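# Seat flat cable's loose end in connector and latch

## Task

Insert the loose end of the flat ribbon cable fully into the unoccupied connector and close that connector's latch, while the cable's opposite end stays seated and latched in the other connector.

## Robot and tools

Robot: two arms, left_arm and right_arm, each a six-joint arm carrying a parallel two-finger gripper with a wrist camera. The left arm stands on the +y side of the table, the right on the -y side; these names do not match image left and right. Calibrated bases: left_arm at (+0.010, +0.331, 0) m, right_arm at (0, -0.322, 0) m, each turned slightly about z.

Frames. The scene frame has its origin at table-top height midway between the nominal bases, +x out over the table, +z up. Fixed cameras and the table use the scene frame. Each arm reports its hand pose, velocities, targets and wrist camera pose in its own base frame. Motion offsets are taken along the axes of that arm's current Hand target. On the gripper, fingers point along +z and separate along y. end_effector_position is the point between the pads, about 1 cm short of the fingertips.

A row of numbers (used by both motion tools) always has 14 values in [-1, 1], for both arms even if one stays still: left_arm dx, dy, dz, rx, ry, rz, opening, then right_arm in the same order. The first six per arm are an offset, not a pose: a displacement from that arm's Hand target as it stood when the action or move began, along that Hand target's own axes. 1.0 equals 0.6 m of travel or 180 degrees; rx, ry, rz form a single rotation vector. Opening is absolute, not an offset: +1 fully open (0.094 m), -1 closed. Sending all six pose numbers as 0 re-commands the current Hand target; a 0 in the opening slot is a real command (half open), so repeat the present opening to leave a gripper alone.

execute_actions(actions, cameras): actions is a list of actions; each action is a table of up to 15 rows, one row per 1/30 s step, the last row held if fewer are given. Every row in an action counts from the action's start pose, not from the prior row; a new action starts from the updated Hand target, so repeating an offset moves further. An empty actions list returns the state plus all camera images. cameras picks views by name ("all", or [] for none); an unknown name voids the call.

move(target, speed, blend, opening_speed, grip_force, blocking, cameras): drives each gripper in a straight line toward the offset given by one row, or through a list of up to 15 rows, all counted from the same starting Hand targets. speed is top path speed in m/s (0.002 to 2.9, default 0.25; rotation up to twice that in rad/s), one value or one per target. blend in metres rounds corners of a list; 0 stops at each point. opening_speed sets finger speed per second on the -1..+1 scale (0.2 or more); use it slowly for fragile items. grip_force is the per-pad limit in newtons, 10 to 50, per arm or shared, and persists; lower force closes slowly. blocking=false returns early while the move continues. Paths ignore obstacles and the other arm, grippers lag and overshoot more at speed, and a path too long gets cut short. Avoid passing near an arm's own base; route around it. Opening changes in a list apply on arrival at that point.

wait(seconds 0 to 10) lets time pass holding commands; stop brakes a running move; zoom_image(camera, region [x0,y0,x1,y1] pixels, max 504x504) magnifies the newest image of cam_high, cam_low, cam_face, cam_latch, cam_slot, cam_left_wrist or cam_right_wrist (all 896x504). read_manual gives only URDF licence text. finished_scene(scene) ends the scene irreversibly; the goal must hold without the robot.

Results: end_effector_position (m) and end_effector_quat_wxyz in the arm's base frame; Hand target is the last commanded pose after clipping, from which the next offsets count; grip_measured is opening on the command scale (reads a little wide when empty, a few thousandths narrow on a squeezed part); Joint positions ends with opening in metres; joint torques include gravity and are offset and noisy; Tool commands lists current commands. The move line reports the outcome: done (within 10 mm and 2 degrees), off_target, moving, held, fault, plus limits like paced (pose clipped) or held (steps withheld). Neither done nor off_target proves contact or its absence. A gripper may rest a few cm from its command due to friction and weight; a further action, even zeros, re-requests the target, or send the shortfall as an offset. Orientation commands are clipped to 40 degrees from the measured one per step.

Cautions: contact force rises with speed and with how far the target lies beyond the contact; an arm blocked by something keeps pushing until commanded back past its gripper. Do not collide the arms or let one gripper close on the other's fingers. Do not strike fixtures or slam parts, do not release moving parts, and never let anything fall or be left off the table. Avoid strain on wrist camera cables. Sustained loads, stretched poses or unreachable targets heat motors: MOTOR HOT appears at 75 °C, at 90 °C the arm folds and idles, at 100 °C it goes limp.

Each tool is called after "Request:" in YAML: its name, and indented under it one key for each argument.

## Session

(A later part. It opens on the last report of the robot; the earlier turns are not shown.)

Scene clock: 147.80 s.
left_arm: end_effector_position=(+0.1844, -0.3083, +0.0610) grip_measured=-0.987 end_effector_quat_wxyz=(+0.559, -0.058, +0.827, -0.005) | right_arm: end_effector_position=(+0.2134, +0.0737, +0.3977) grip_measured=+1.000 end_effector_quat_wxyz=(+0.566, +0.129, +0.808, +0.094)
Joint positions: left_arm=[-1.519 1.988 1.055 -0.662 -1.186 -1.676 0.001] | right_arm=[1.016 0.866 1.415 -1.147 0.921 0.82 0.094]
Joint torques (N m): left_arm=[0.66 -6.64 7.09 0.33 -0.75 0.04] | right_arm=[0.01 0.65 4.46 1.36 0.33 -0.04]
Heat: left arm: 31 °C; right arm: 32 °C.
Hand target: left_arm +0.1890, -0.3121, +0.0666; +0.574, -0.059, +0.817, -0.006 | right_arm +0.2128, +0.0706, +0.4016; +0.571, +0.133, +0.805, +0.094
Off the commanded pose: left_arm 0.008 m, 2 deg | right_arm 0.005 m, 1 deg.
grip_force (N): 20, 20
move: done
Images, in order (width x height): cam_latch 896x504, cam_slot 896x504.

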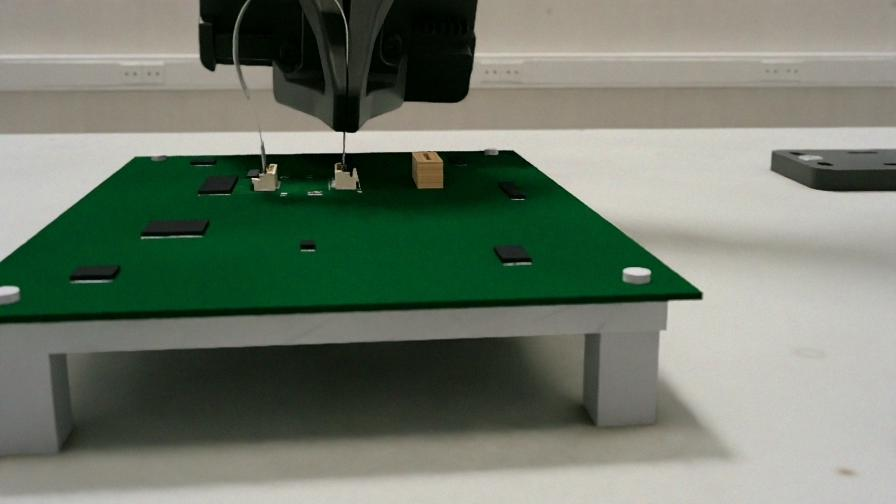

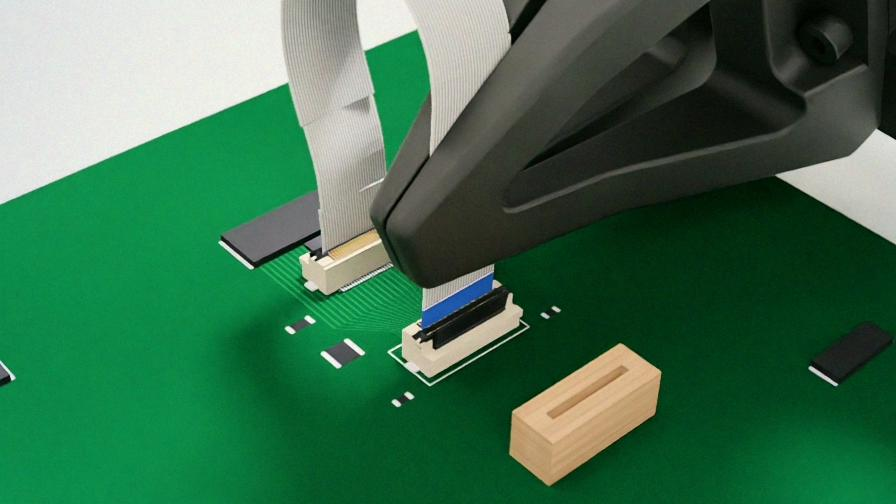

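Request:
move:
  target: [0,0,0,0,0,0.008,-1,0,0,0,0,0,0,1]
  speed: 0.03
  cameras: ["cam_latch","cam_slot","cam_face"]

Request:
zoom_image:
  camera: "cam_latch"
  region: [290, 90, 410, 200]

Request:
zoom_image:
  camera: "cam_slot"
  region: [390, 220, 550, 380]

Request:
zoom_image:
  camera: "cam_face"
  region: [420, 150, 540, 260]

Scene clock: 155.50 s.
left_arm: end_effector_position=(+0.1844, -0.3083, +0.0610) grip_measured=-0.987 end_effector_quat_wxyz=(+0.559, -0.048, +0.828, +0.002) | right_arm: end_effector_position=(+0.2134, +0.0737, +0.3977) grip_measured=+1.000 end_effector_quat_wxyz=(+0.566, +0.129, +0.808, +0.094)
Joint positions: left_arm=[-1.519 1.988 1.055 -0.662 -1.186 -1.65 0.001] | right_arm=[1.016 0.866 1.415 -1.147 0.921 0.82 0.094]
Joint torques (N m): left_arm=[0.61 -6.58 7.17 0.32 -0.81 0.06] | right_arm=[0.01 0.66 4.46 1.36 0.33 -0.04]
Heat: left arm: 31 °C; right arm: 32 °C.
Hand target: left_arm +0.1890, -0.3121, +0.0666; +0.574, -0.049, +0.817, +0.002 | right_arm +0.2128, +0.0706, +0.4016; +0.571, +0.133, +0.805, +0.094
Off the commanded pose: left_arm 0.008 m, 2 deg | right_arm 0.005 m, 1 deg.
grip_force (N): 20, 20
move: done
Images, in order (width x height): cam_face 896x504, cam_latch 896x504, cam_slot 896x504.

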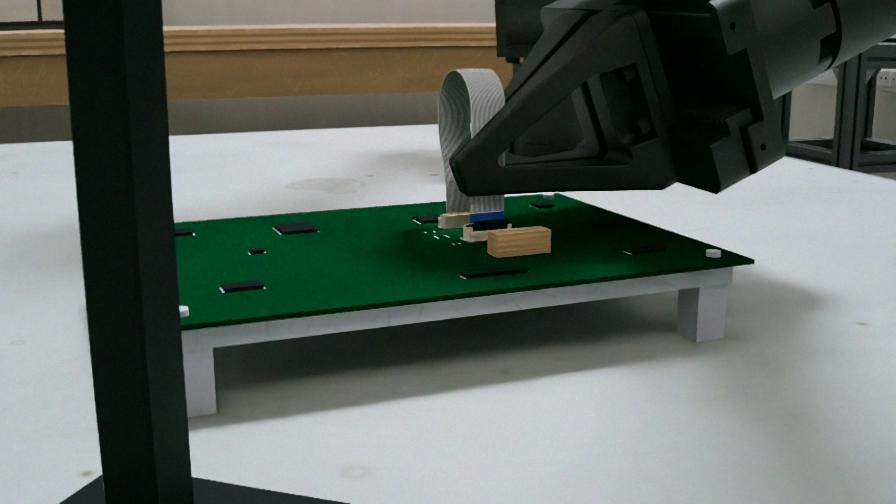

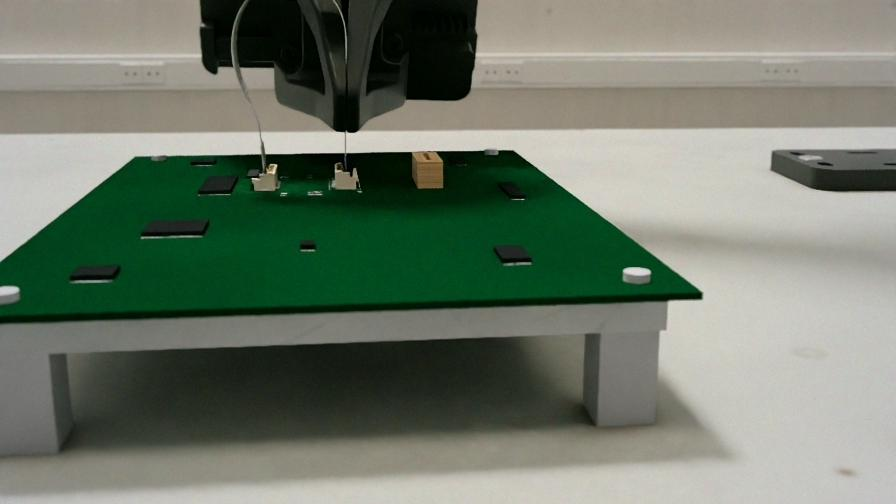

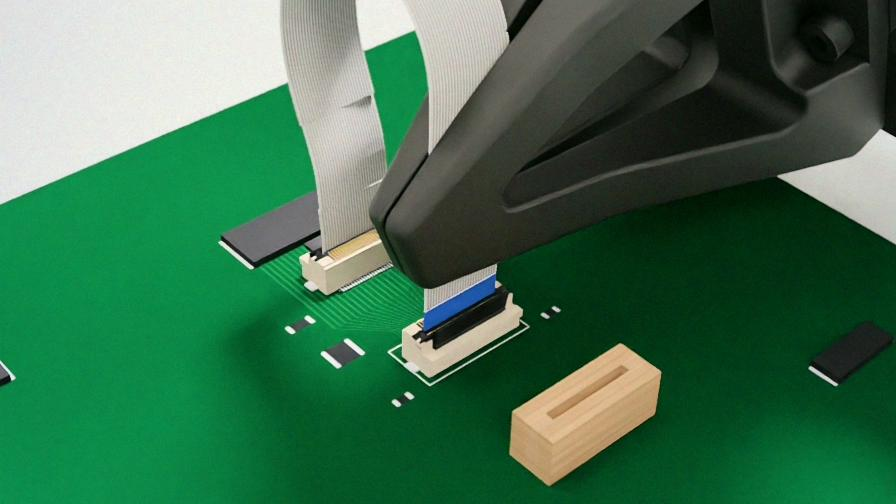

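Scaled by 4.200 from the camera's 896x504 image, which has a finer 1280x720 frame.

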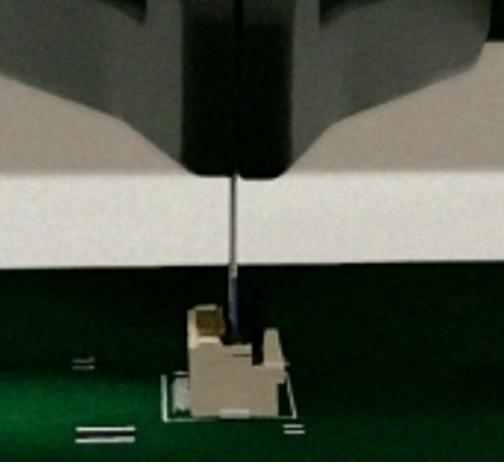

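Scaled by 3.150 from the camera's 896x504 image, which has a finer 1280x720 frame.

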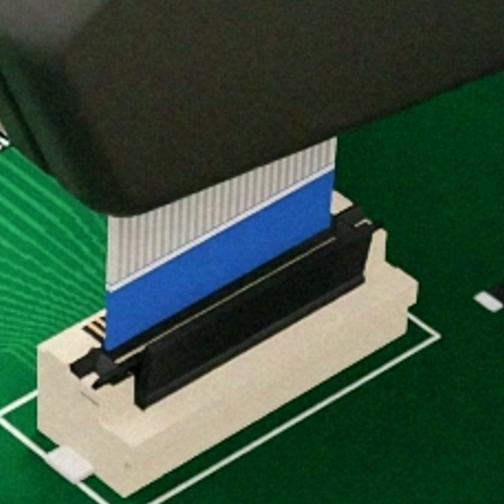

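Scaled by 4.200 from the camera's 896x504 image, which has a finer 1280x720 frame.

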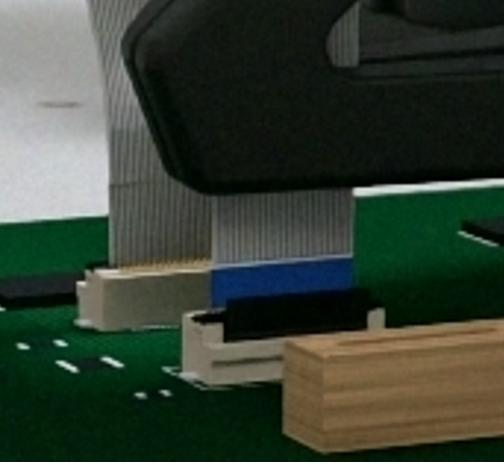

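Request:
move:
  target: [0.0055,0.0005,0.002,0,0,0.002,-1,0,0,0,0,0,0,1]
  speed: 0.03
  cameras: ["cam_latch","cam_slot","cam_face"]

Request:
zoom_image:
  camera: "cam_latch"
  region: [290, 90, 410, 200]

Request:
zoom_image:
  camera: "cam_slot"
  region: [390, 220, 550, 380]

Request:
zoom_image:
  camera: "cam_face"
  region: [420, 150, 540, 260]

Scene clock: 157.70 s.
left_arm: end_effector_position=(+0.1845, -0.3094, +0.0609) grip_measured=-0.987 end_effector_quat_wxyz=(+0.559, -0.047, +0.828, +0.001) | right_arm: end_effector_position=(+0.2134, +0.0737, +0.3977) grip_measured=+1.000 end_effector_quat_wxyz=(+0.566, +0.129, +0.808, +0.094)
Joint positions: left_arm=[-1.519 1.988 1.055 -0.654 -1.186 -1.644 0.001] | right_arm=[1.016 0.866 1.415 -1.147 0.921 0.82 0.094]
Joint torques (N m): left_arm=[0.5 -5.98 6.74 0.35 -0.81 0.1] | right_arm=[-0.01 0.65 4.44 1.36 0.33 -0.04]
Heat: left arm: 31 °C; right arm: 32 °C.
Hand target: left_arm +0.1890, -0.3119, +0.0631; +0.574, -0.046, +0.818, +0.004 | right_arm +0.2128, +0.0706, +0.4016; +0.571, +0.133, +0.805, +0.094
Off the commanded pose: left_arm 0.006 m, 2 deg | right_arm 0.005 m, 1 deg.
grip_force (N): 20, 20
move: done
Images, in order (width x height): cam_face 896x504, cam_latch 896x504, cam_slot 896x504.

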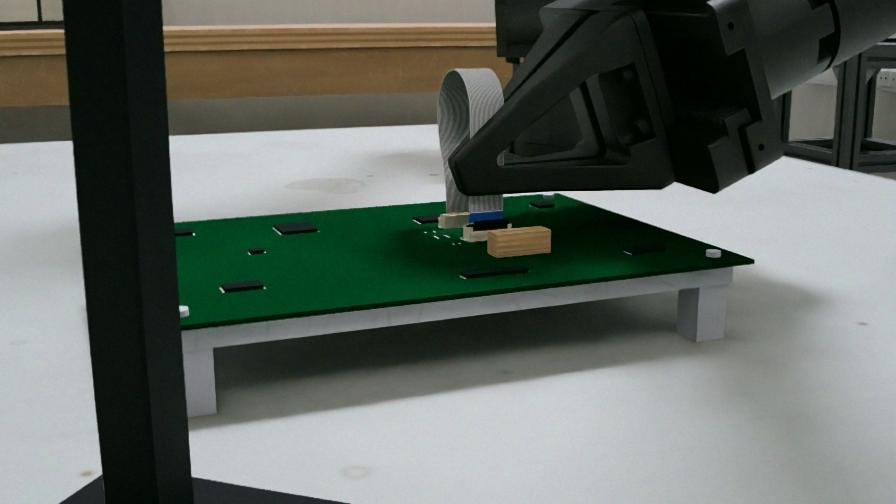

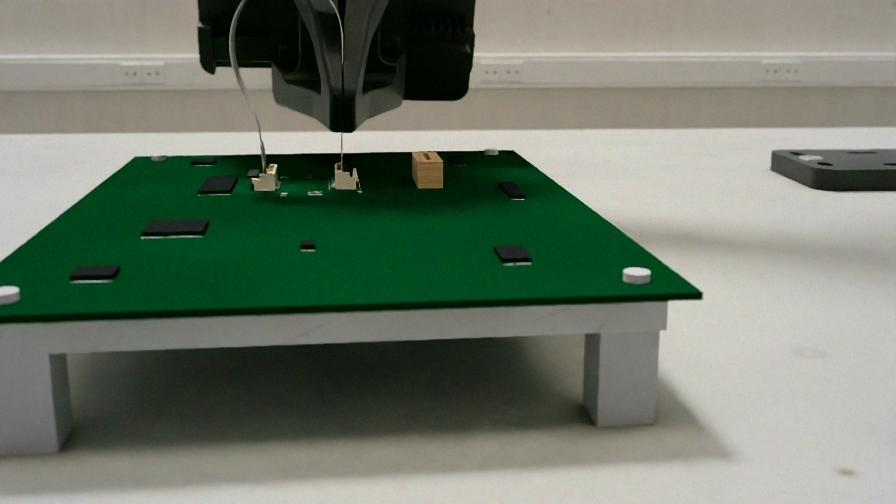

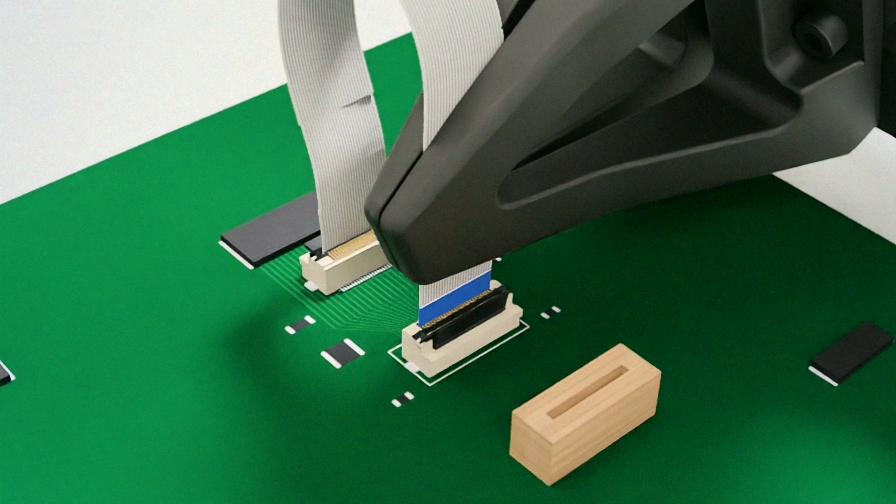

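Scaled by 4.200 from the camera's 896x504 image, which has a finer 1280x720 frame.

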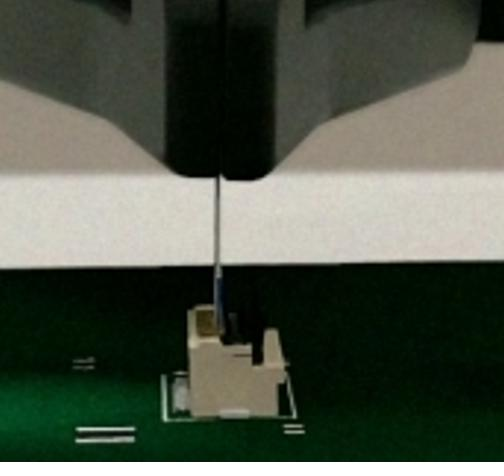

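Scaled by 3.150 from the camera's 896x504 image, which has a finer 1280x720 frame.

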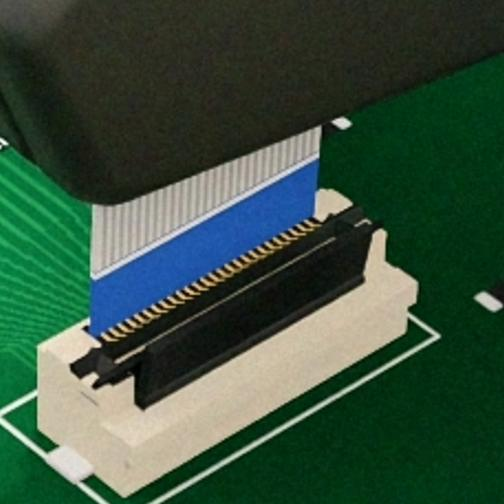

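Scaled by 4.200 from the camera's 896x504 image, which has a finer 1280x720 frame.

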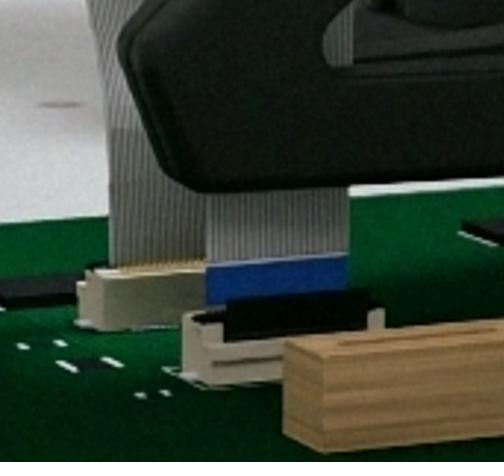

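Request:
move:
  target: [0.0042,0.0053,0.002,0,0,0,-1,0,0,0,0,0,0,1]
  speed: 0.03
  cameras: ["cam_latch","cam_slot"]

Request:
zoom_image:
  camera: "cam_latch"
  region: [290, 90, 410, 200]

Request:
zoom_image:
  camera: "cam_slot"
  region: [390, 220, 550, 380]

Scene clock: 163.33 s.
left_arm: end_effector_position=(+0.1846, -0.3117, +0.0609) grip_measured=-0.987 end_effector_quat_wxyz=(+0.559, -0.052, +0.828, -0.006) | right_arm: end_effector_position=(+0.2134, +0.0737, +0.3977) grip_measured=+1.000 end_effector_quat_wxyz=(+0.566, +0.129, +0.808, +0.094)
Joint positions: left_arm=[-1.519 1.988 1.055 -0.637 -1.186 -1.642 0.001] | right_arm=[1.016 0.866 1.415 -1.147 0.921 0.82 0.094]
Joint torques (N m): left_arm=[0.85 -6.15 5.11 0.41 -0.79 0.08] | right_arm=[-0.01 0.64 4.45 1.36 0.34 -0.04]
Heat: left arm: 31 °C; right arm: 32 °C.
Hand target: left_arm +0.1890, -0.3089, +0.0601; +0.574, -0.046, +0.818, +0.004 | right_arm +0.2128, +0.0706, +0.4016; +0.571, +0.133, +0.805, +0.094
Off the commanded pose: left_arm 0.005 m, 2 deg | right_arm 0.005 m, 1 deg.
grip_force (N): 20, 20
move: done
Images, in order (width x height): cam_latch 896x504, cam_slot 896x504.

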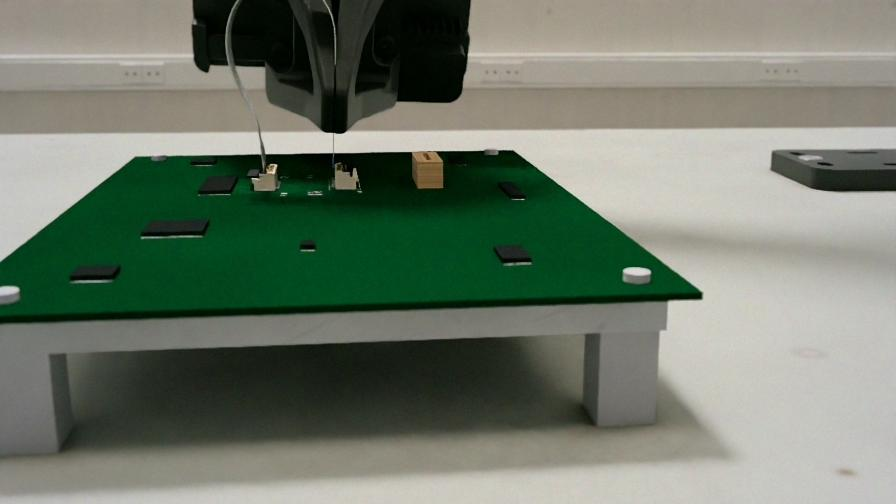

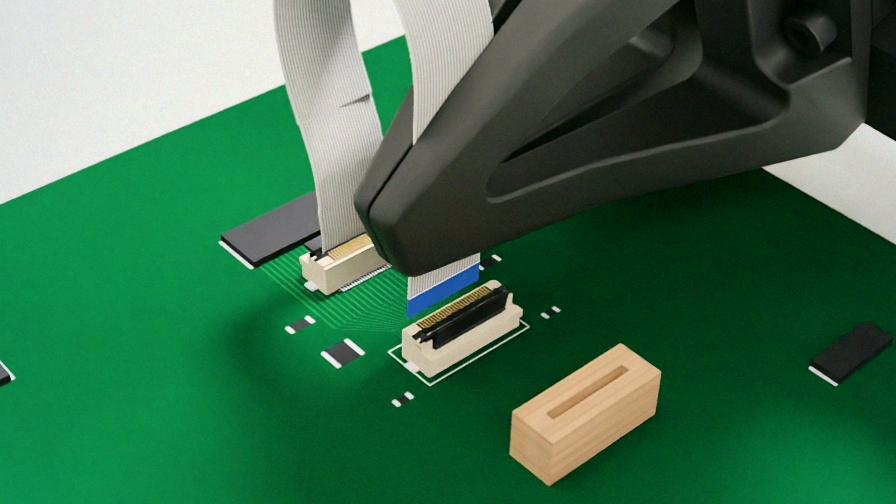

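Scaled by 4.200 from the camera's 896x504 image, which has a finer 1280x720 frame.

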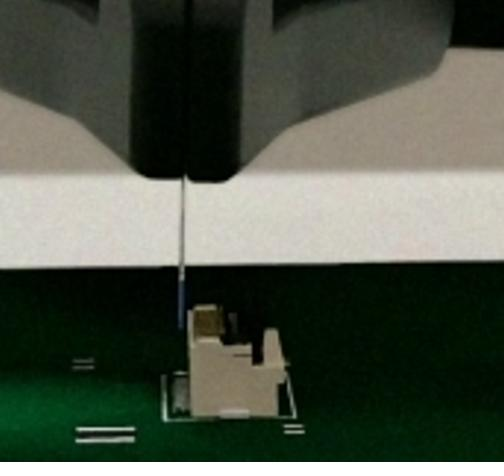

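Scaled by 3.150 from the camera's 896x504 image, which has a finer 1280x720 frame.

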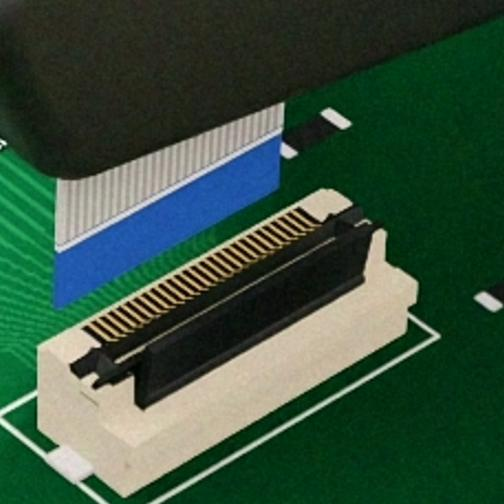

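Request:
move:
  target: [0.0041,0.007,0.002,-0.0016,-0.0004,0.0045,-1,0,0,0,0,0,0,1]
  speed: 0.03

Scene clock: 167.87 s.
left_arm: end_effector_position=(+0.1846, -0.3103, +0.0598) grip_measured=-0.987 end_effector_quat_wxyz=(+0.559, -0.050, +0.828, -0.005) | right_arm: end_effector_position=(+0.2134, +0.0737, +0.3977) grip_measured=+1.000 end_effector_quat_wxyz=(+0.566, +0.129, +0.808, +0.094)
Joint positions: left_arm=[-1.519 1.988 1.048 -0.632 -1.187 -1.641 0.001] | right_arm=[1.016 0.866 1.415 -1.147 0.921 0.82 0.094]
Joint torques (N m): left_arm=[0.84 -6 4.55 0.38 -0.77 0.06] | right_arm=[0.01 0.66 4.45 1.36 0.33 -0.04]
Heat: left arm: 31 °C; right arm: 32 °C.
Hand target: left_arm +0.1890, -0.3049, +0.0572; +0.574, -0.042, +0.818, +0.009 | right_arm +0.2128, +0.0706, +0.4016; +0.571, +0.133, +0.805, +0.094
Off the commanded pose: left_arm 0.007 m, 3 deg | right_arm 0.005 m, 1 deg.
grip_force (N): 20, 20
move: off_target (left_arm)

Request:
wait:
  seconds: 0
  cameras: ["cam_latch","cam_slot"]

Request:
zoom_image:
  camera: "cam_latch"
  region: [290, 90, 410, 200]

Request:
zoom_image:
  camera: "cam_slot"
  region: [390, 220, 550, 380]

Scene clock: 169.60 s.
left_arm: end_effector_position=(+0.1846, -0.3103, +0.0598) grip_measured=-0.987 end_effector_quat_wxyz=(+0.559, -0.050, +0.828, -0.004) | right_arm: end_effector_position=(+0.2134, +0.0737, +0.3977) grip_measured=+1.000 end_effector_quat_wxyz=(+0.566, +0.129, +0.808, +0.094)
Joint positions: left_arm=[-1.519 1.988 1.048 -0.632 -1.187 -1.641 0.001] | right_arm=[1.016 0.866 1.415 -1.147 0.921 0.82 0.094]
Joint torques (N m): left_arm=[0.8 -6.08 4.46 0.36 -0.79 0.09] | right_arm=[0.01 0.64 4.45 1.36 0.33 -0.04]
Heat: left arm: 31 °C; right arm: 32 °C.
Hand target: left_arm +0.1890, -0.3049, +0.0572; +0.574, -0.042, +0.818, +0.010 | right_arm +0.2128, +0.0706, +0.4016; +0.571, +0.133, +0.805, +0.094
Tool commands: left_gripper/opening=-1.0 right_gripper/opening=+1.0
Off the commanded pose: left_arm 0.007 m, 3 deg | right_arm 0.005 m, 1 deg.
grip_force (N): 20, 20
Images, in order (width x height): cam_latch 896x504, cam_slot 896x504.

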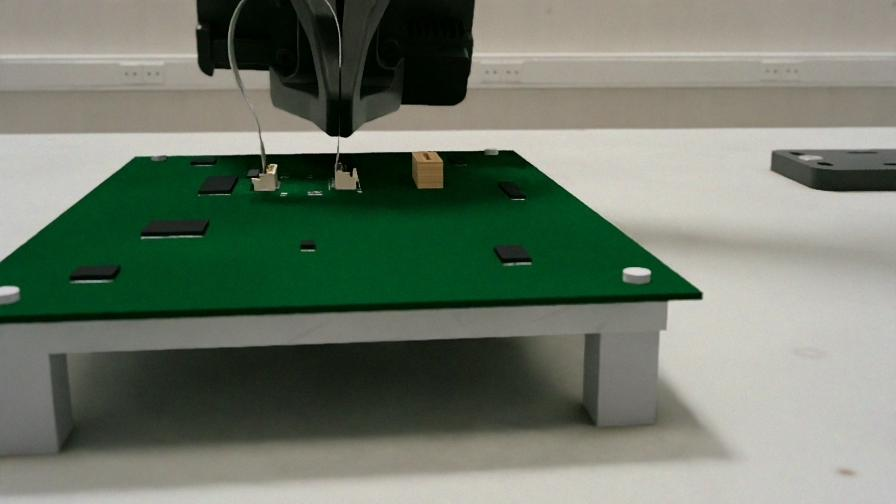

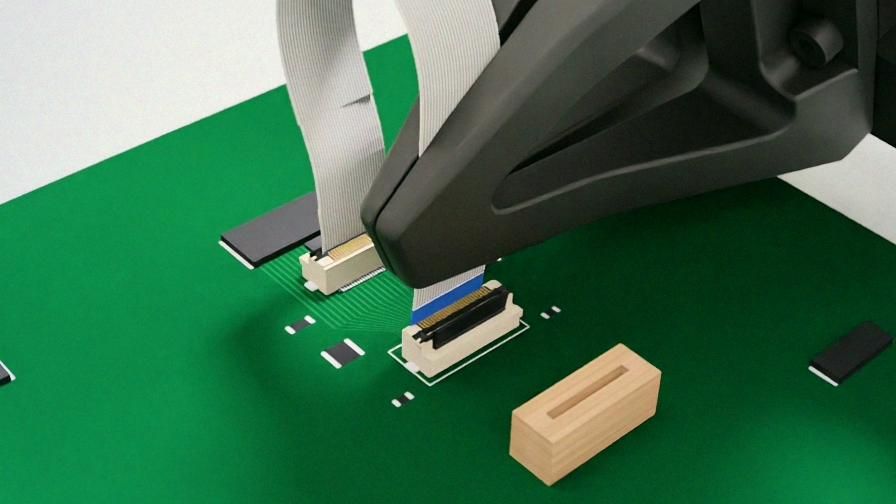

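Scaled by 4.200 from the camera's 896x504 image, which has a finer 1280x720 frame.

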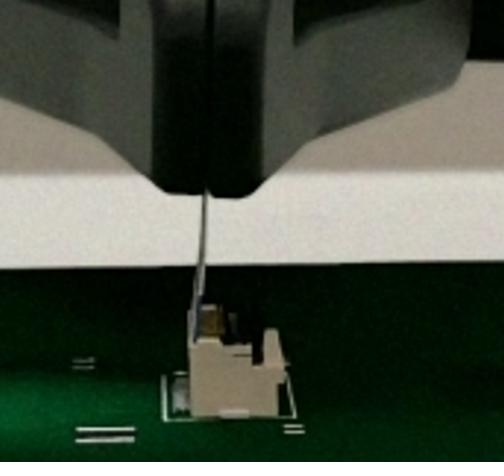

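Scaled by 3.150 from the camera's 896x504 image, which has a finer 1280x720 frame.

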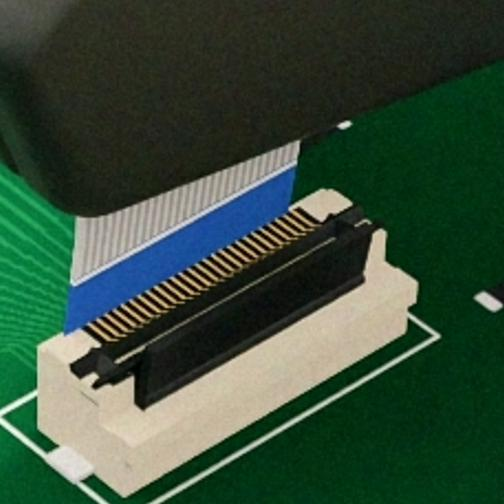

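Request:
move:
  target: [-0.0093,-0.0016,-0.0034,0.0022,0.0006,-0.0062,-1,0,0,0,0,0,0,1]
  speed: 0.03

Scene clock: 174.33 s.
left_arm: end_effector_position=(+0.1846, -0.3103, +0.0598) grip_measured=-0.987 end_effector_quat_wxyz=(+0.559, -0.050, +0.828, -0.005) | right_arm: end_effector_position=(+0.2134, +0.0737, +0.3977) grip_measured=+1.000 end_effector_quat_wxyz=(+0.566, +0.129, +0.808, +0.094)
Joint positions: left_arm=[-1.519 1.988 1.048 -0.632 -1.187 -1.641 0.001] | right_arm=[1.016 0.866 1.415 -1.147 0.921 0.82 0.094]
Joint torques (N m): left_arm=[0.87 -7.53 4.22 0.37 -0.77 0.1] | right_arm=[-0.01 0.65 4.46 1.36 0.34 -0.04]
Heat: left arm: 31 °C; right arm: 32 °C.
Hand target: left_arm +0.1890, -0.3056, +0.0632; +0.574, -0.048, +0.818, +0.001 | right_arm +0.2128, +0.0706, +0.4016; +0.571, +0.133, +0.805, +0.094
Off the commanded pose: left_arm 0.007 m, 2 deg | right_arm 0.005 m, 1 deg.
grip_force (N): 20, 20
move: done

Request:
move:
  target: [-0.0093,-0.0016,-0.0034,0.0022,0.0006,-0.0062,-1,0,0,0,0,0,0,1]
  speed: 0.03

Scene clock: 176.33 s.
left_arm: end_effector_position=(+0.1846, -0.3104, +0.0598) grip_measured=-0.987 end_effector_quat_wxyz=(+0.559, -0.051, +0.828, -0.005) | right_arm: end_effector_position=(+0.2134, +0.0737, +0.3977) grip_measured=+1.000 end_effector_quat_wxyz=(+0.566, +0.129, +0.808, +0.094)
Joint positions: left_arm=[-1.519 1.988 1.048 -0.631 -1.187 -1.641 0.001] | right_arm=[1.016 0.866 1.415 -1.147 0.921 0.82 0.094]
Joint torques (N m): left_arm=[0.84 -9.31 4.07 0.4 -0.75 0.06] | right_arm=[0.01 0.66 4.46 1.36 0.33 -0.03]
Heat: left arm: 31 °C; right arm: 32 °C.
Hand target: left_arm +0.1891, -0.3063, +0.0692; +0.573, -0.054, +0.818, -0.007 | right_arm +0.2128, +0.0706, +0.4016; +0.571, +0.133, +0.805, +0.094
Off the commanded pose: left_arm 0.011 m, 2 deg | right_arm 0.005 m, 1 deg.
grip_force (N): 20, 20
move: off_target (left_arm)

Request:
move:
  target: [-0.0062,-0.0011,-0.0023,0.0015,0.0004,-0.0041,-1,0,0,0,0,0,0,1]
  speed: 0.03

Request:
move:
  target: [-0.0062,-0.0011,-0.0023,0.0015,0.0004,-0.0041,-1,0,0,0,0,0,0,1]
  speed: 0.03

Scene clock: 178.23 s.
left_arm: end_effector_position=(+0.1846, -0.3105, +0.0598) grip_measured=-0.987 end_effector_quat_wxyz=(+0.559, -0.051, +0.828, -0.005) | right_arm: end_effector_position=(+0.2134, +0.0737, +0.3977) grip_measured=+1.000 end_effector_quat_wxyz=(+0.566, +0.129, +0.808, +0.094)
Joint positions: left_arm=[-1.519 1.988 1.048 -0.63 -1.187 -1.641 0.001] | right_arm=[1.016 0.866 1.415 -1.147 0.921 0.82 0.094]
Joint torques (N m): left_arm=[0.75 -10.18 4.01 0.37 -0.74 0.06] | right_arm=[0.01 0.66 4.46 1.36 0.33 -0.03]
Heat: left arm: 31 °C; right arm: 32 °C.
Hand target: left_arm +0.1891, -0.3066, +0.0732; +0.573, -0.058, +0.818, -0.013 | right_arm +0.2128, +0.0706, +0.4016; +0.571, +0.133, +0.805, +0.094
Off the commanded pose: left_arm 0.015 m, 2 deg | right_arm 0.005 m, 1 deg.
grip_force (N): 20, 20
move: off_target (left_arm)

Scene clock: 179.00 s.
left_arm: end_effector_position=(+0.1846, -0.3093, +0.0626) grip_measured=-0.987 end_effector_quat_wxyz=(+0.559, -0.053, +0.827, -0.009) | right_arm: end_effector_position=(+0.2134, +0.0737, +0.3977) grip_measured=+1.000 end_effector_quat_wxyz=(+0.566, +0.129, +0.808, +0.094)
Joint positions: left_arm=[-1.519 1.973 1.04 -0.629 -1.187 -1.64 0.001] | right_arm=[1.016 0.866 1.415 -1.147 0.921 0.82 0.094]
Joint torques (N m): left_arm=[0.83 -10.35 4.7 0.37 -0.74 0.09] | right_arm=[-0.01 0.66 4.45 1.36 0.33 -0.04]
Heat: left arm: 31 °C; right arm: 32 °C.
Hand target: left_arm +0.1891, -0.3070, +0.0772; +0.572, -0.062, +0.818, -0.019 | right_arm +0.2128, +0.0706, +0.4016; +0.571, +0.133, +0.805, +0.094
Off the commanded pose: left_arm 0.015 m, 2 deg | right_arm 0.005 m, 1 deg.
grip_force (N): 20, 20
move: off_target (left_arm)

Request:
wait:
  seconds: 0
  cameras: ["cam_latch","cam_slot"]

Request:
zoom_image:
  camera: "cam_latch"
  region: [290, 90, 410, 200]

Request:
zoom_image:
  camera: "cam_slot"
  region: [390, 220, 550, 380]

Scene clock: 180.10 s.
left_arm: end_effector_position=(+0.1846, -0.3093, +0.0626) grip_measured=-0.987 end_effector_quat_wxyz=(+0.559, -0.053, +0.827, -0.008) | right_arm: end_effector_position=(+0.2134, +0.0737, +0.3977) grip_measured=+1.000 end_effector_quat_wxyz=(+0.566, +0.129, +0.808, +0.094)
Joint positions: left_arm=[-1.519 1.973 1.04 -0.629 -1.187 -1.64 0.001] | right_arm=[1.016 0.866 1.415 -1.147 0.921 0.82 0.094]
Joint torques (N m): left_arm=[0.81 -10.41 4.56 0.41 -0.77 0.08] | right_arm=[0.01 0.64 4.46 1.36 0.33 -0.04]
Heat: left arm: 31 °C; right arm: 32 °C.
Hand target: left_arm +0.1891, -0.3070, +0.0772; +0.572, -0.061, +0.818, -0.019 | right_arm +0.2128, +0.0706, +0.4016; +0.571, +0.133, +0.805, +0.094
Tool commands: left_gripper/opening=-1.0 right_gripper/opening=+1.0
Off the commanded pose: left_arm 0.015 m, 2 deg | right_arm 0.005 m, 1 deg.
grip_force (N): 20, 20
Images, in order (width x height): cam_latch 896x504, cam_slot 896x504.

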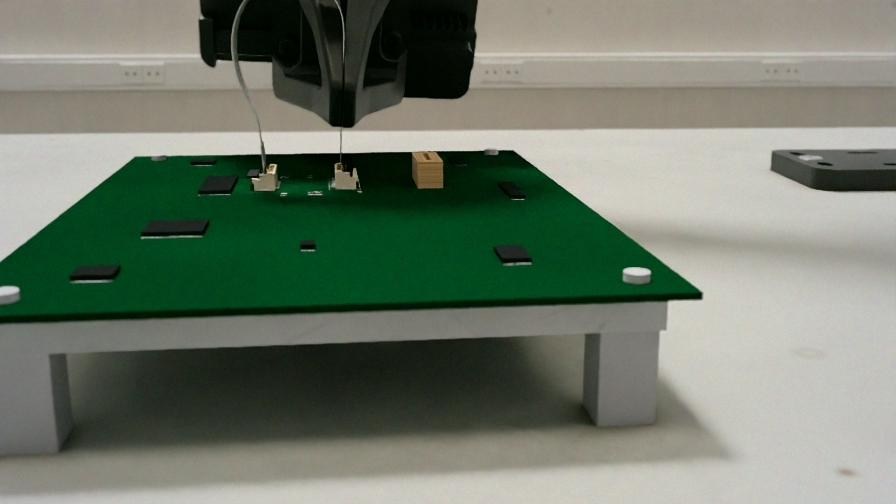

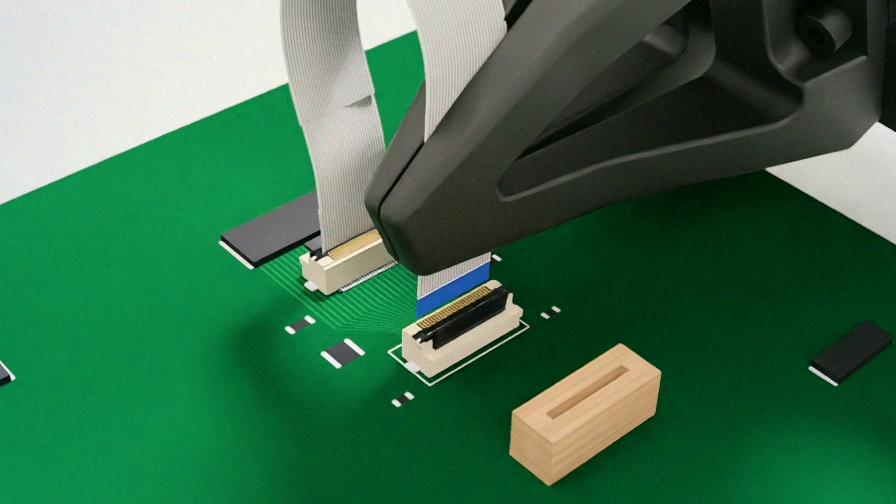

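Scaled by 4.200 from the camera's 896x504 image, which has a finer 1280x720 frame.

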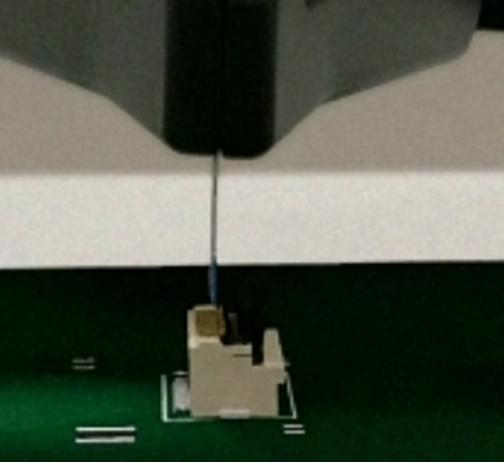

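Scaled by 3.150 from the camera's 896x504 image, which has a finer 1280x720 frame.

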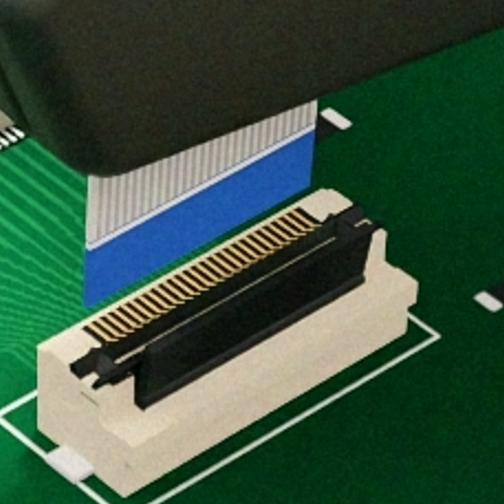

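Request:
move:
  target: [-0.0003,0.0035,0.0002,-0.0016,-0.0004,0.0045,-1,0,0,0,0,0,0,1]
  speed: 0.03

Request:
move:
  target: [0.0232,0.0041,0.0086,-0.0056,-0.0014,0.0155,-1,0,0,0,0,0,0,1]
  speed: 0.03
  cameras: ["cam_latch","cam_slot"]

Request:
zoom_image:
  camera: "cam_latch"
  region: [290, 90, 410, 200]

Request:
zoom_image:
  camera: "cam_slot"
  region: [390, 220, 550, 380]

Scene clock: 186.97 s.
left_arm: end_effector_position=(+0.1852, -0.3089, +0.0626) grip_measured=-0.987 end_effector_quat_wxyz=(+0.559, -0.052, +0.827, -0.007) | right_arm: end_effector_position=(+0.2134, +0.0737, +0.3977) grip_measured=+1.000 end_effector_quat_wxyz=(+0.566, +0.129, +0.808, +0.094)
Joint positions: left_arm=[-1.517 1.973 1.04 -0.629 -1.187 -1.637 0.001] | right_arm=[1.016 0.866 1.415 -1.147 0.921 0.82 0.094]
Joint torques (N m): left_arm=[0.77 -10.24 4.49 0.34 -0.78 0.08] | right_arm=[-0.02 0.65 4.46 1.36 0.34 -0.04]
Heat: left arm: 32 °C; right arm: 32 °C.
Hand target: left_arm +0.1891, -0.3048, +0.0771; +0.573, -0.057, +0.818, -0.013 | right_arm +0.2128, +0.0706, +0.4016; +0.571, +0.133, +0.805, +0.094
Off the commanded pose: left_arm 0.016 m, 2 deg | right_arm 0.005 m, 1 deg.
grip_force (N): 20, 20
move: off_target (left_arm)

Scene clock: 188.07 s.
left_arm: end_effector_position=(+0.1852, -0.3089, +0.0626) grip_measured=-0.987 end_effector_quat_wxyz=(+0.559, -0.052, +0.827, -0.007) | right_arm: end_effector_position=(+0.2134, +0.0737, +0.3977) grip_measured=+1.000 end_effector_quat_wxyz=(+0.566, +0.129, +0.808, +0.094)
Joint positions: left_arm=[-1.517 1.973 1.04 -0.629 -1.187 -1.636 0.001] | right_arm=[1.016 0.866 1.415 -1.147 0.921 0.82 0.094]
Joint torques (N m): left_arm=[0.47 -6.19 5.04 0.28 -0.74 0.09] | right_arm=[0.01 0.65 4.46 1.36 0.33 -0.04]
Heat: left arm: 32 °C; right arm: 32 °C.
Hand target: left_arm +0.1891, -0.3037, +0.0621; +0.574, -0.042, +0.818, +0.009 | right_arm +0.2128, +0.0706, +0.4016; +0.571, +0.133, +0.805, +0.094
Off the commanded pose: left_arm 0.007 m, 3 deg | right_arm 0.005 m, 1 deg.
grip_force (N): 20, 20
move: off_target (left_arm)
Images, in order (width x height): cam_latch 896x504, cam_slot 896x504.

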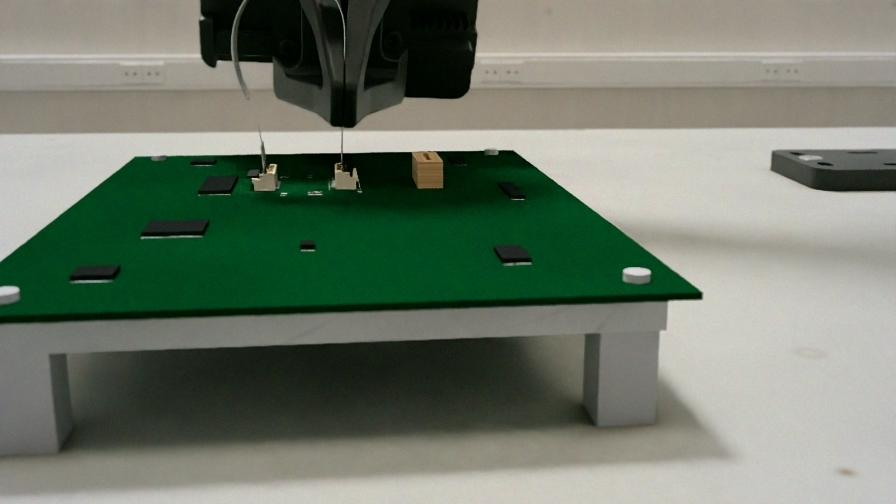

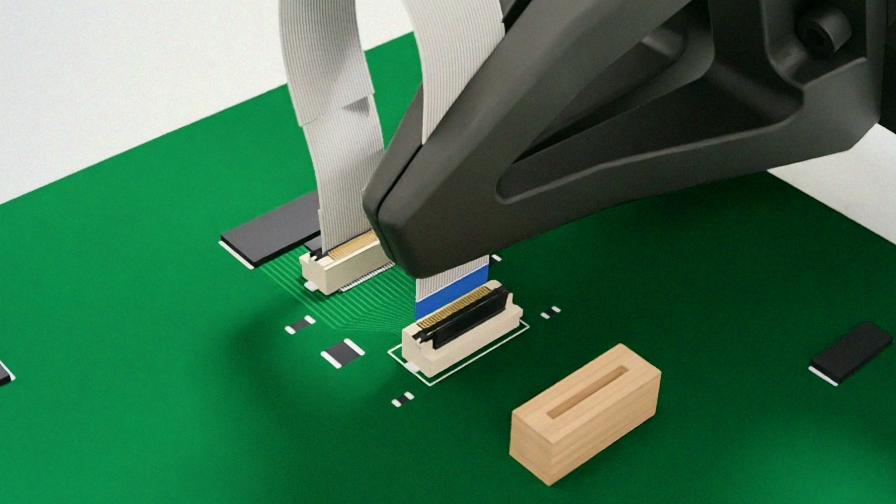

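Scaled by 4.200 from the camera's 896x504 image, which has a finer 1280x720 frame.

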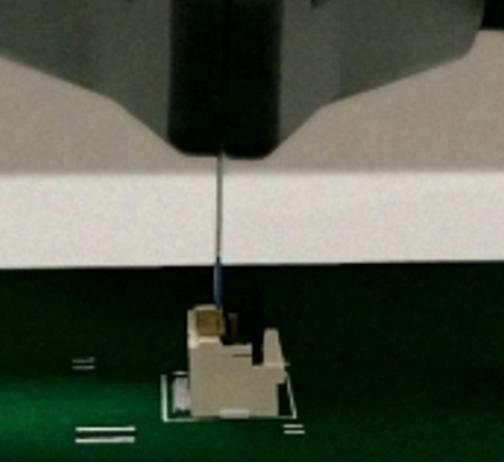

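Scaled by 3.150 from the camera's 896x504 image, which has a finer 1280x720 frame.

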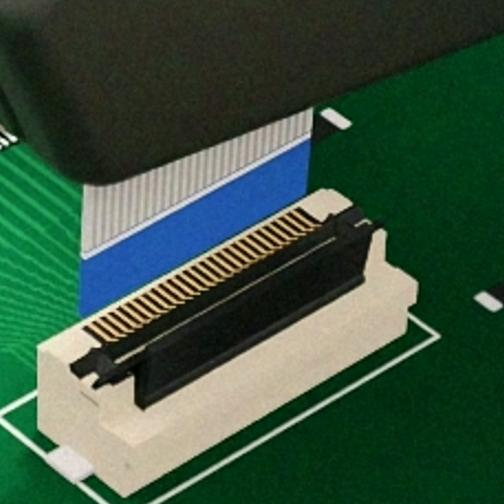

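Request:
move:
  target: [0.0011,0.0072,-0.0043,-0.0032,-0.0008,0.0089,-1,0,0,0,0,0,0,1]
  speed: 0.03

Scene clock: 191.60 s.
left_arm: end_effector_position=(+0.1849, -0.3040, +0.0627) grip_measured=-0.987 end_effector_quat_wxyz=(+0.559, -0.042, +0.828, +0.008) | right_arm: end_effector_position=(+0.2134, +0.0737, +0.3977) grip_measured=+1.000 end_effector_quat_wxyz=(+0.566, +0.129, +0.808, +0.094)
Joint positions: left_arm=[-1.517 1.973 1.04 -0.665 -1.187 -1.636 0.001] | right_arm=[1.016 0.866 1.415 -1.147 0.921 0.82 0.094]
Joint torques (N m): left_arm=[-0.36 -6.04 5.35 0.13 -0.8 -0.15] | right_arm=[0.01 0.65 4.46 1.36 0.33 -0.04]
Heat: left arm: 32 °C; right arm: 32 °C.
Hand target: left_arm +0.1861, -0.2995, +0.0622; +0.575, -0.034, +0.817, +0.021 | right_arm +0.2128, +0.0706, +0.4016; +0.571, +0.133, +0.805, +0.094
Off the commanded pose: left_arm 0.005 m, 3 deg | right_arm 0.005 m, 1 deg.
grip_force (N): 20, 20
move: off_target (left_arm)

Request:
move:
  target: [0.0008,-0.0091,-0.0005,0.0043,0.0011,-0.0119,-1,0,0,0,0,0,0,1]
  speed: 0.03

Request:
move:
  target: [0.0002,-0.0023,-0.0001,0.0011,0.0003,-0.003,-1,0,0,0,0,0,0,1]
  speed: 0.03

Scene clock: 194.20 s.
left_arm: end_effector_position=(+0.1849, -0.3046, +0.0627) grip_measured=-0.987 end_effector_quat_wxyz=(+0.559, -0.046, +0.828, +0.004) | right_arm: end_effector_position=(+0.2134, +0.0737, +0.3977) grip_measured=+1.000 end_effector_quat_wxyz=(+0.566, +0.129, +0.808, +0.094)
Joint positions: left_arm=[-1.517 1.973 1.04 -0.66 -1.187 -1.643 0.001] | right_arm=[1.016 0.866 1.415 -1.147 0.921 0.82 0.094]
Joint torques (N m): left_arm=[-0.28 -5.85 5.65 0.35 -0.78 -0.13] | right_arm=[0.01 0.65 4.45 1.36 0.33 -0.03]
Heat: left arm: 32 °C; right arm: 32 °C.
Hand target: left_arm +0.1861, -0.3050, +0.0619; +0.574, -0.045, +0.818, +0.005 | right_arm +0.2128, +0.0706, +0.4016; +0.571, +0.133, +0.805, +0.094
Off the commanded pose: left_arm 0.001 m, 2 deg | right_arm 0.005 m, 1 deg.
grip_force (N): 20, 20
move: done

Scene clock: 194.93 s.
left_arm: end_effector_position=(+0.1850, -0.3060, +0.0627) grip_measured=-0.987 end_effector_quat_wxyz=(+0.559, -0.049, +0.828, +0.000) | right_arm: end_effector_position=(+0.2134, +0.0737, +0.3977) grip_measured=+1.000 end_effector_quat_wxyz=(+0.566, +0.129, +0.808, +0.094)
Joint positions: left_arm=[-1.517 1.973 1.04 -0.651 -1.187 -1.644 0.001] | right_arm=[1.016 0.866 1.415 -1.147 0.921 0.82 0.094]
Joint torques (N m): left_arm=[-0.29 -5.96 5.55 0.34 -0.77 -0.11] | right_arm=[0.02 0.64 4.48 1.36 0.33 -0.04]
Heat: left arm: 32 °C; right arm: 32 °C.
Hand target: left_arm +0.1861, -0.3064, +0.0619; +0.573, -0.048, +0.818, +0.000 | right_arm +0.2128, +0.0706, +0.4016; +0.571, +0.133, +0.805, +0.094
Off the commanded pose: left_arm 0.001 m, 2 deg | right_arm 0.005 m, 1 deg.
grip_force (N): 20, 20
move: done

Request:
move:
  target: [0.0014,-0.0035,-0.0033,0.0015,0.0004,-0.0042,-1,0,0,0,0,0,0,1]
  speed: 0.03
  cameras: ["cam_latch","cam_slot"]

Request:
zoom_image:
  camera: "cam_latch"
  region: [290, 90, 410, 200]

Request:
zoom_image:
  camera: "cam_slot"
  region: [390, 220, 550, 380]

Scene clock: 196.90 s.
left_arm: end_effector_position=(+0.1835, -0.3066, +0.0608) grip_measured=-0.987 end_effector_quat_wxyz=(+0.559, -0.053, +0.827, -0.004) | right_arm: end_effector_position=(+0.2134, +0.0737, +0.3977) grip_measured=+1.000 end_effector_quat_wxyz=(+0.566, +0.129, +0.808, +0.094)
Joint positions: left_arm=[-1.522 1.979 1.04 -0.65 -1.187 -1.661 0.001] | right_arm=[1.016 0.866 1.415 -1.147 0.921 0.82 0.094]
Joint torques (N m): left_arm=[-0.5 -6.22 6.19 0.32 -0.79 -0.12] | right_arm=[-0.01 0.66 4.45 1.36 0.33 -0.04]
Heat: left arm: 32 °C; right arm: 32 °C.
Hand target: left_arm +0.1841, -0.3087, +0.0619; +0.573, -0.052, +0.818, -0.005 | right_arm +0.2128, +0.0706, +0.4016; +0.571, +0.133, +0.805, +0.094
Off the commanded pose: left_arm 0.002 m, 2 deg | right_arm 0.005 m, 1 deg.
grip_force (N): 20, 20
move: done
Images, in order (width x height): cam_latch 896x504, cam_slot 896x504.

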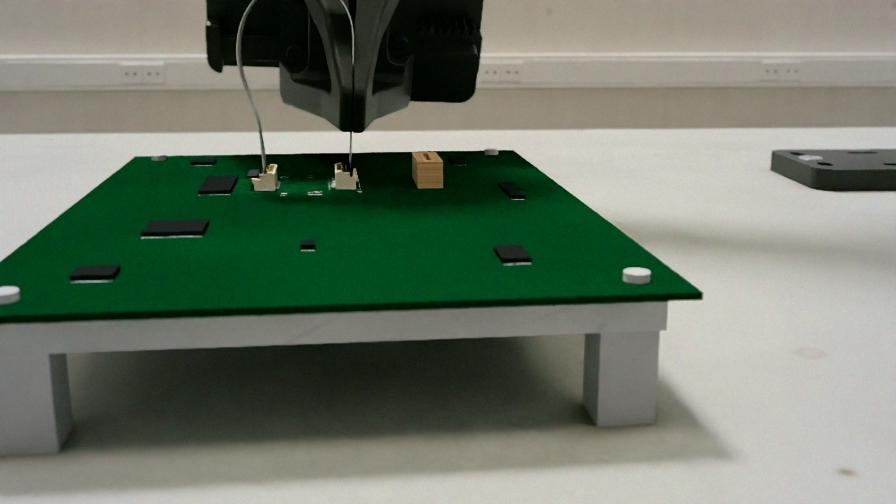

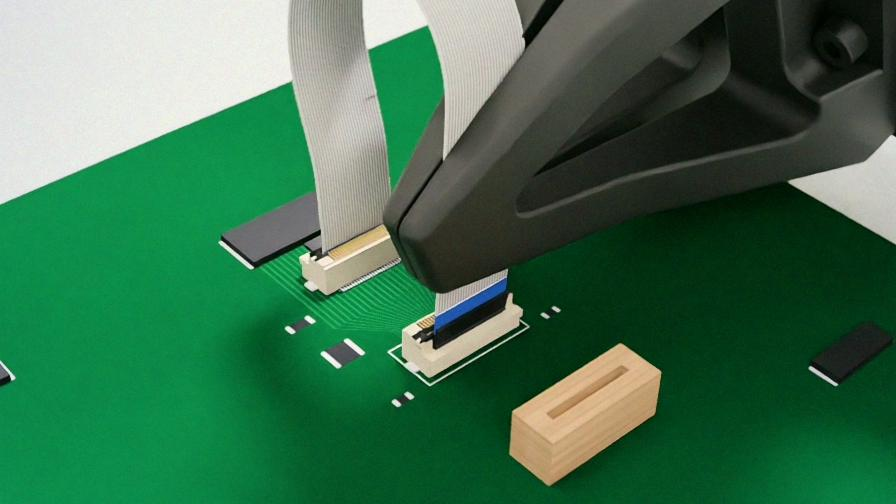

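Scaled by 4.200 from the camera's 896x504 image, which has a finer 1280x720 frame.

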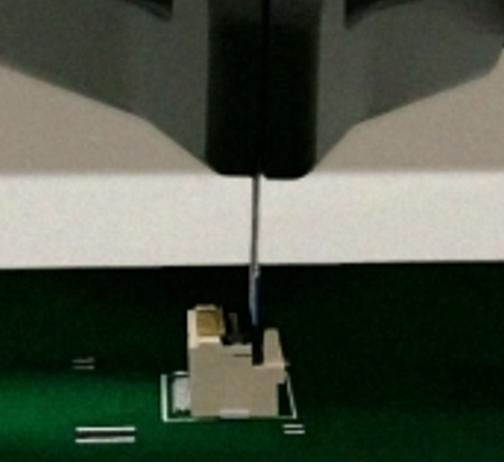

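Scaled by 3.150 from the camera's 896x504 image, which has a finer 1280x720 frame.

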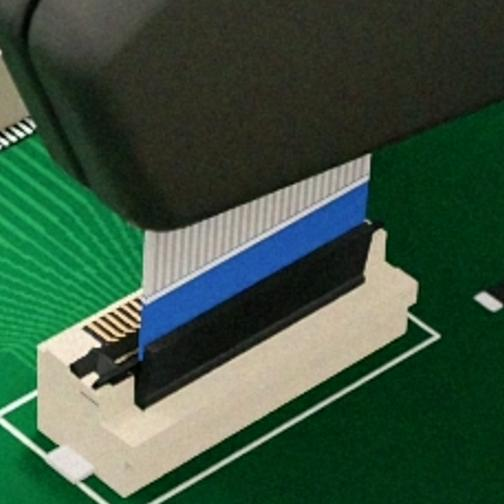

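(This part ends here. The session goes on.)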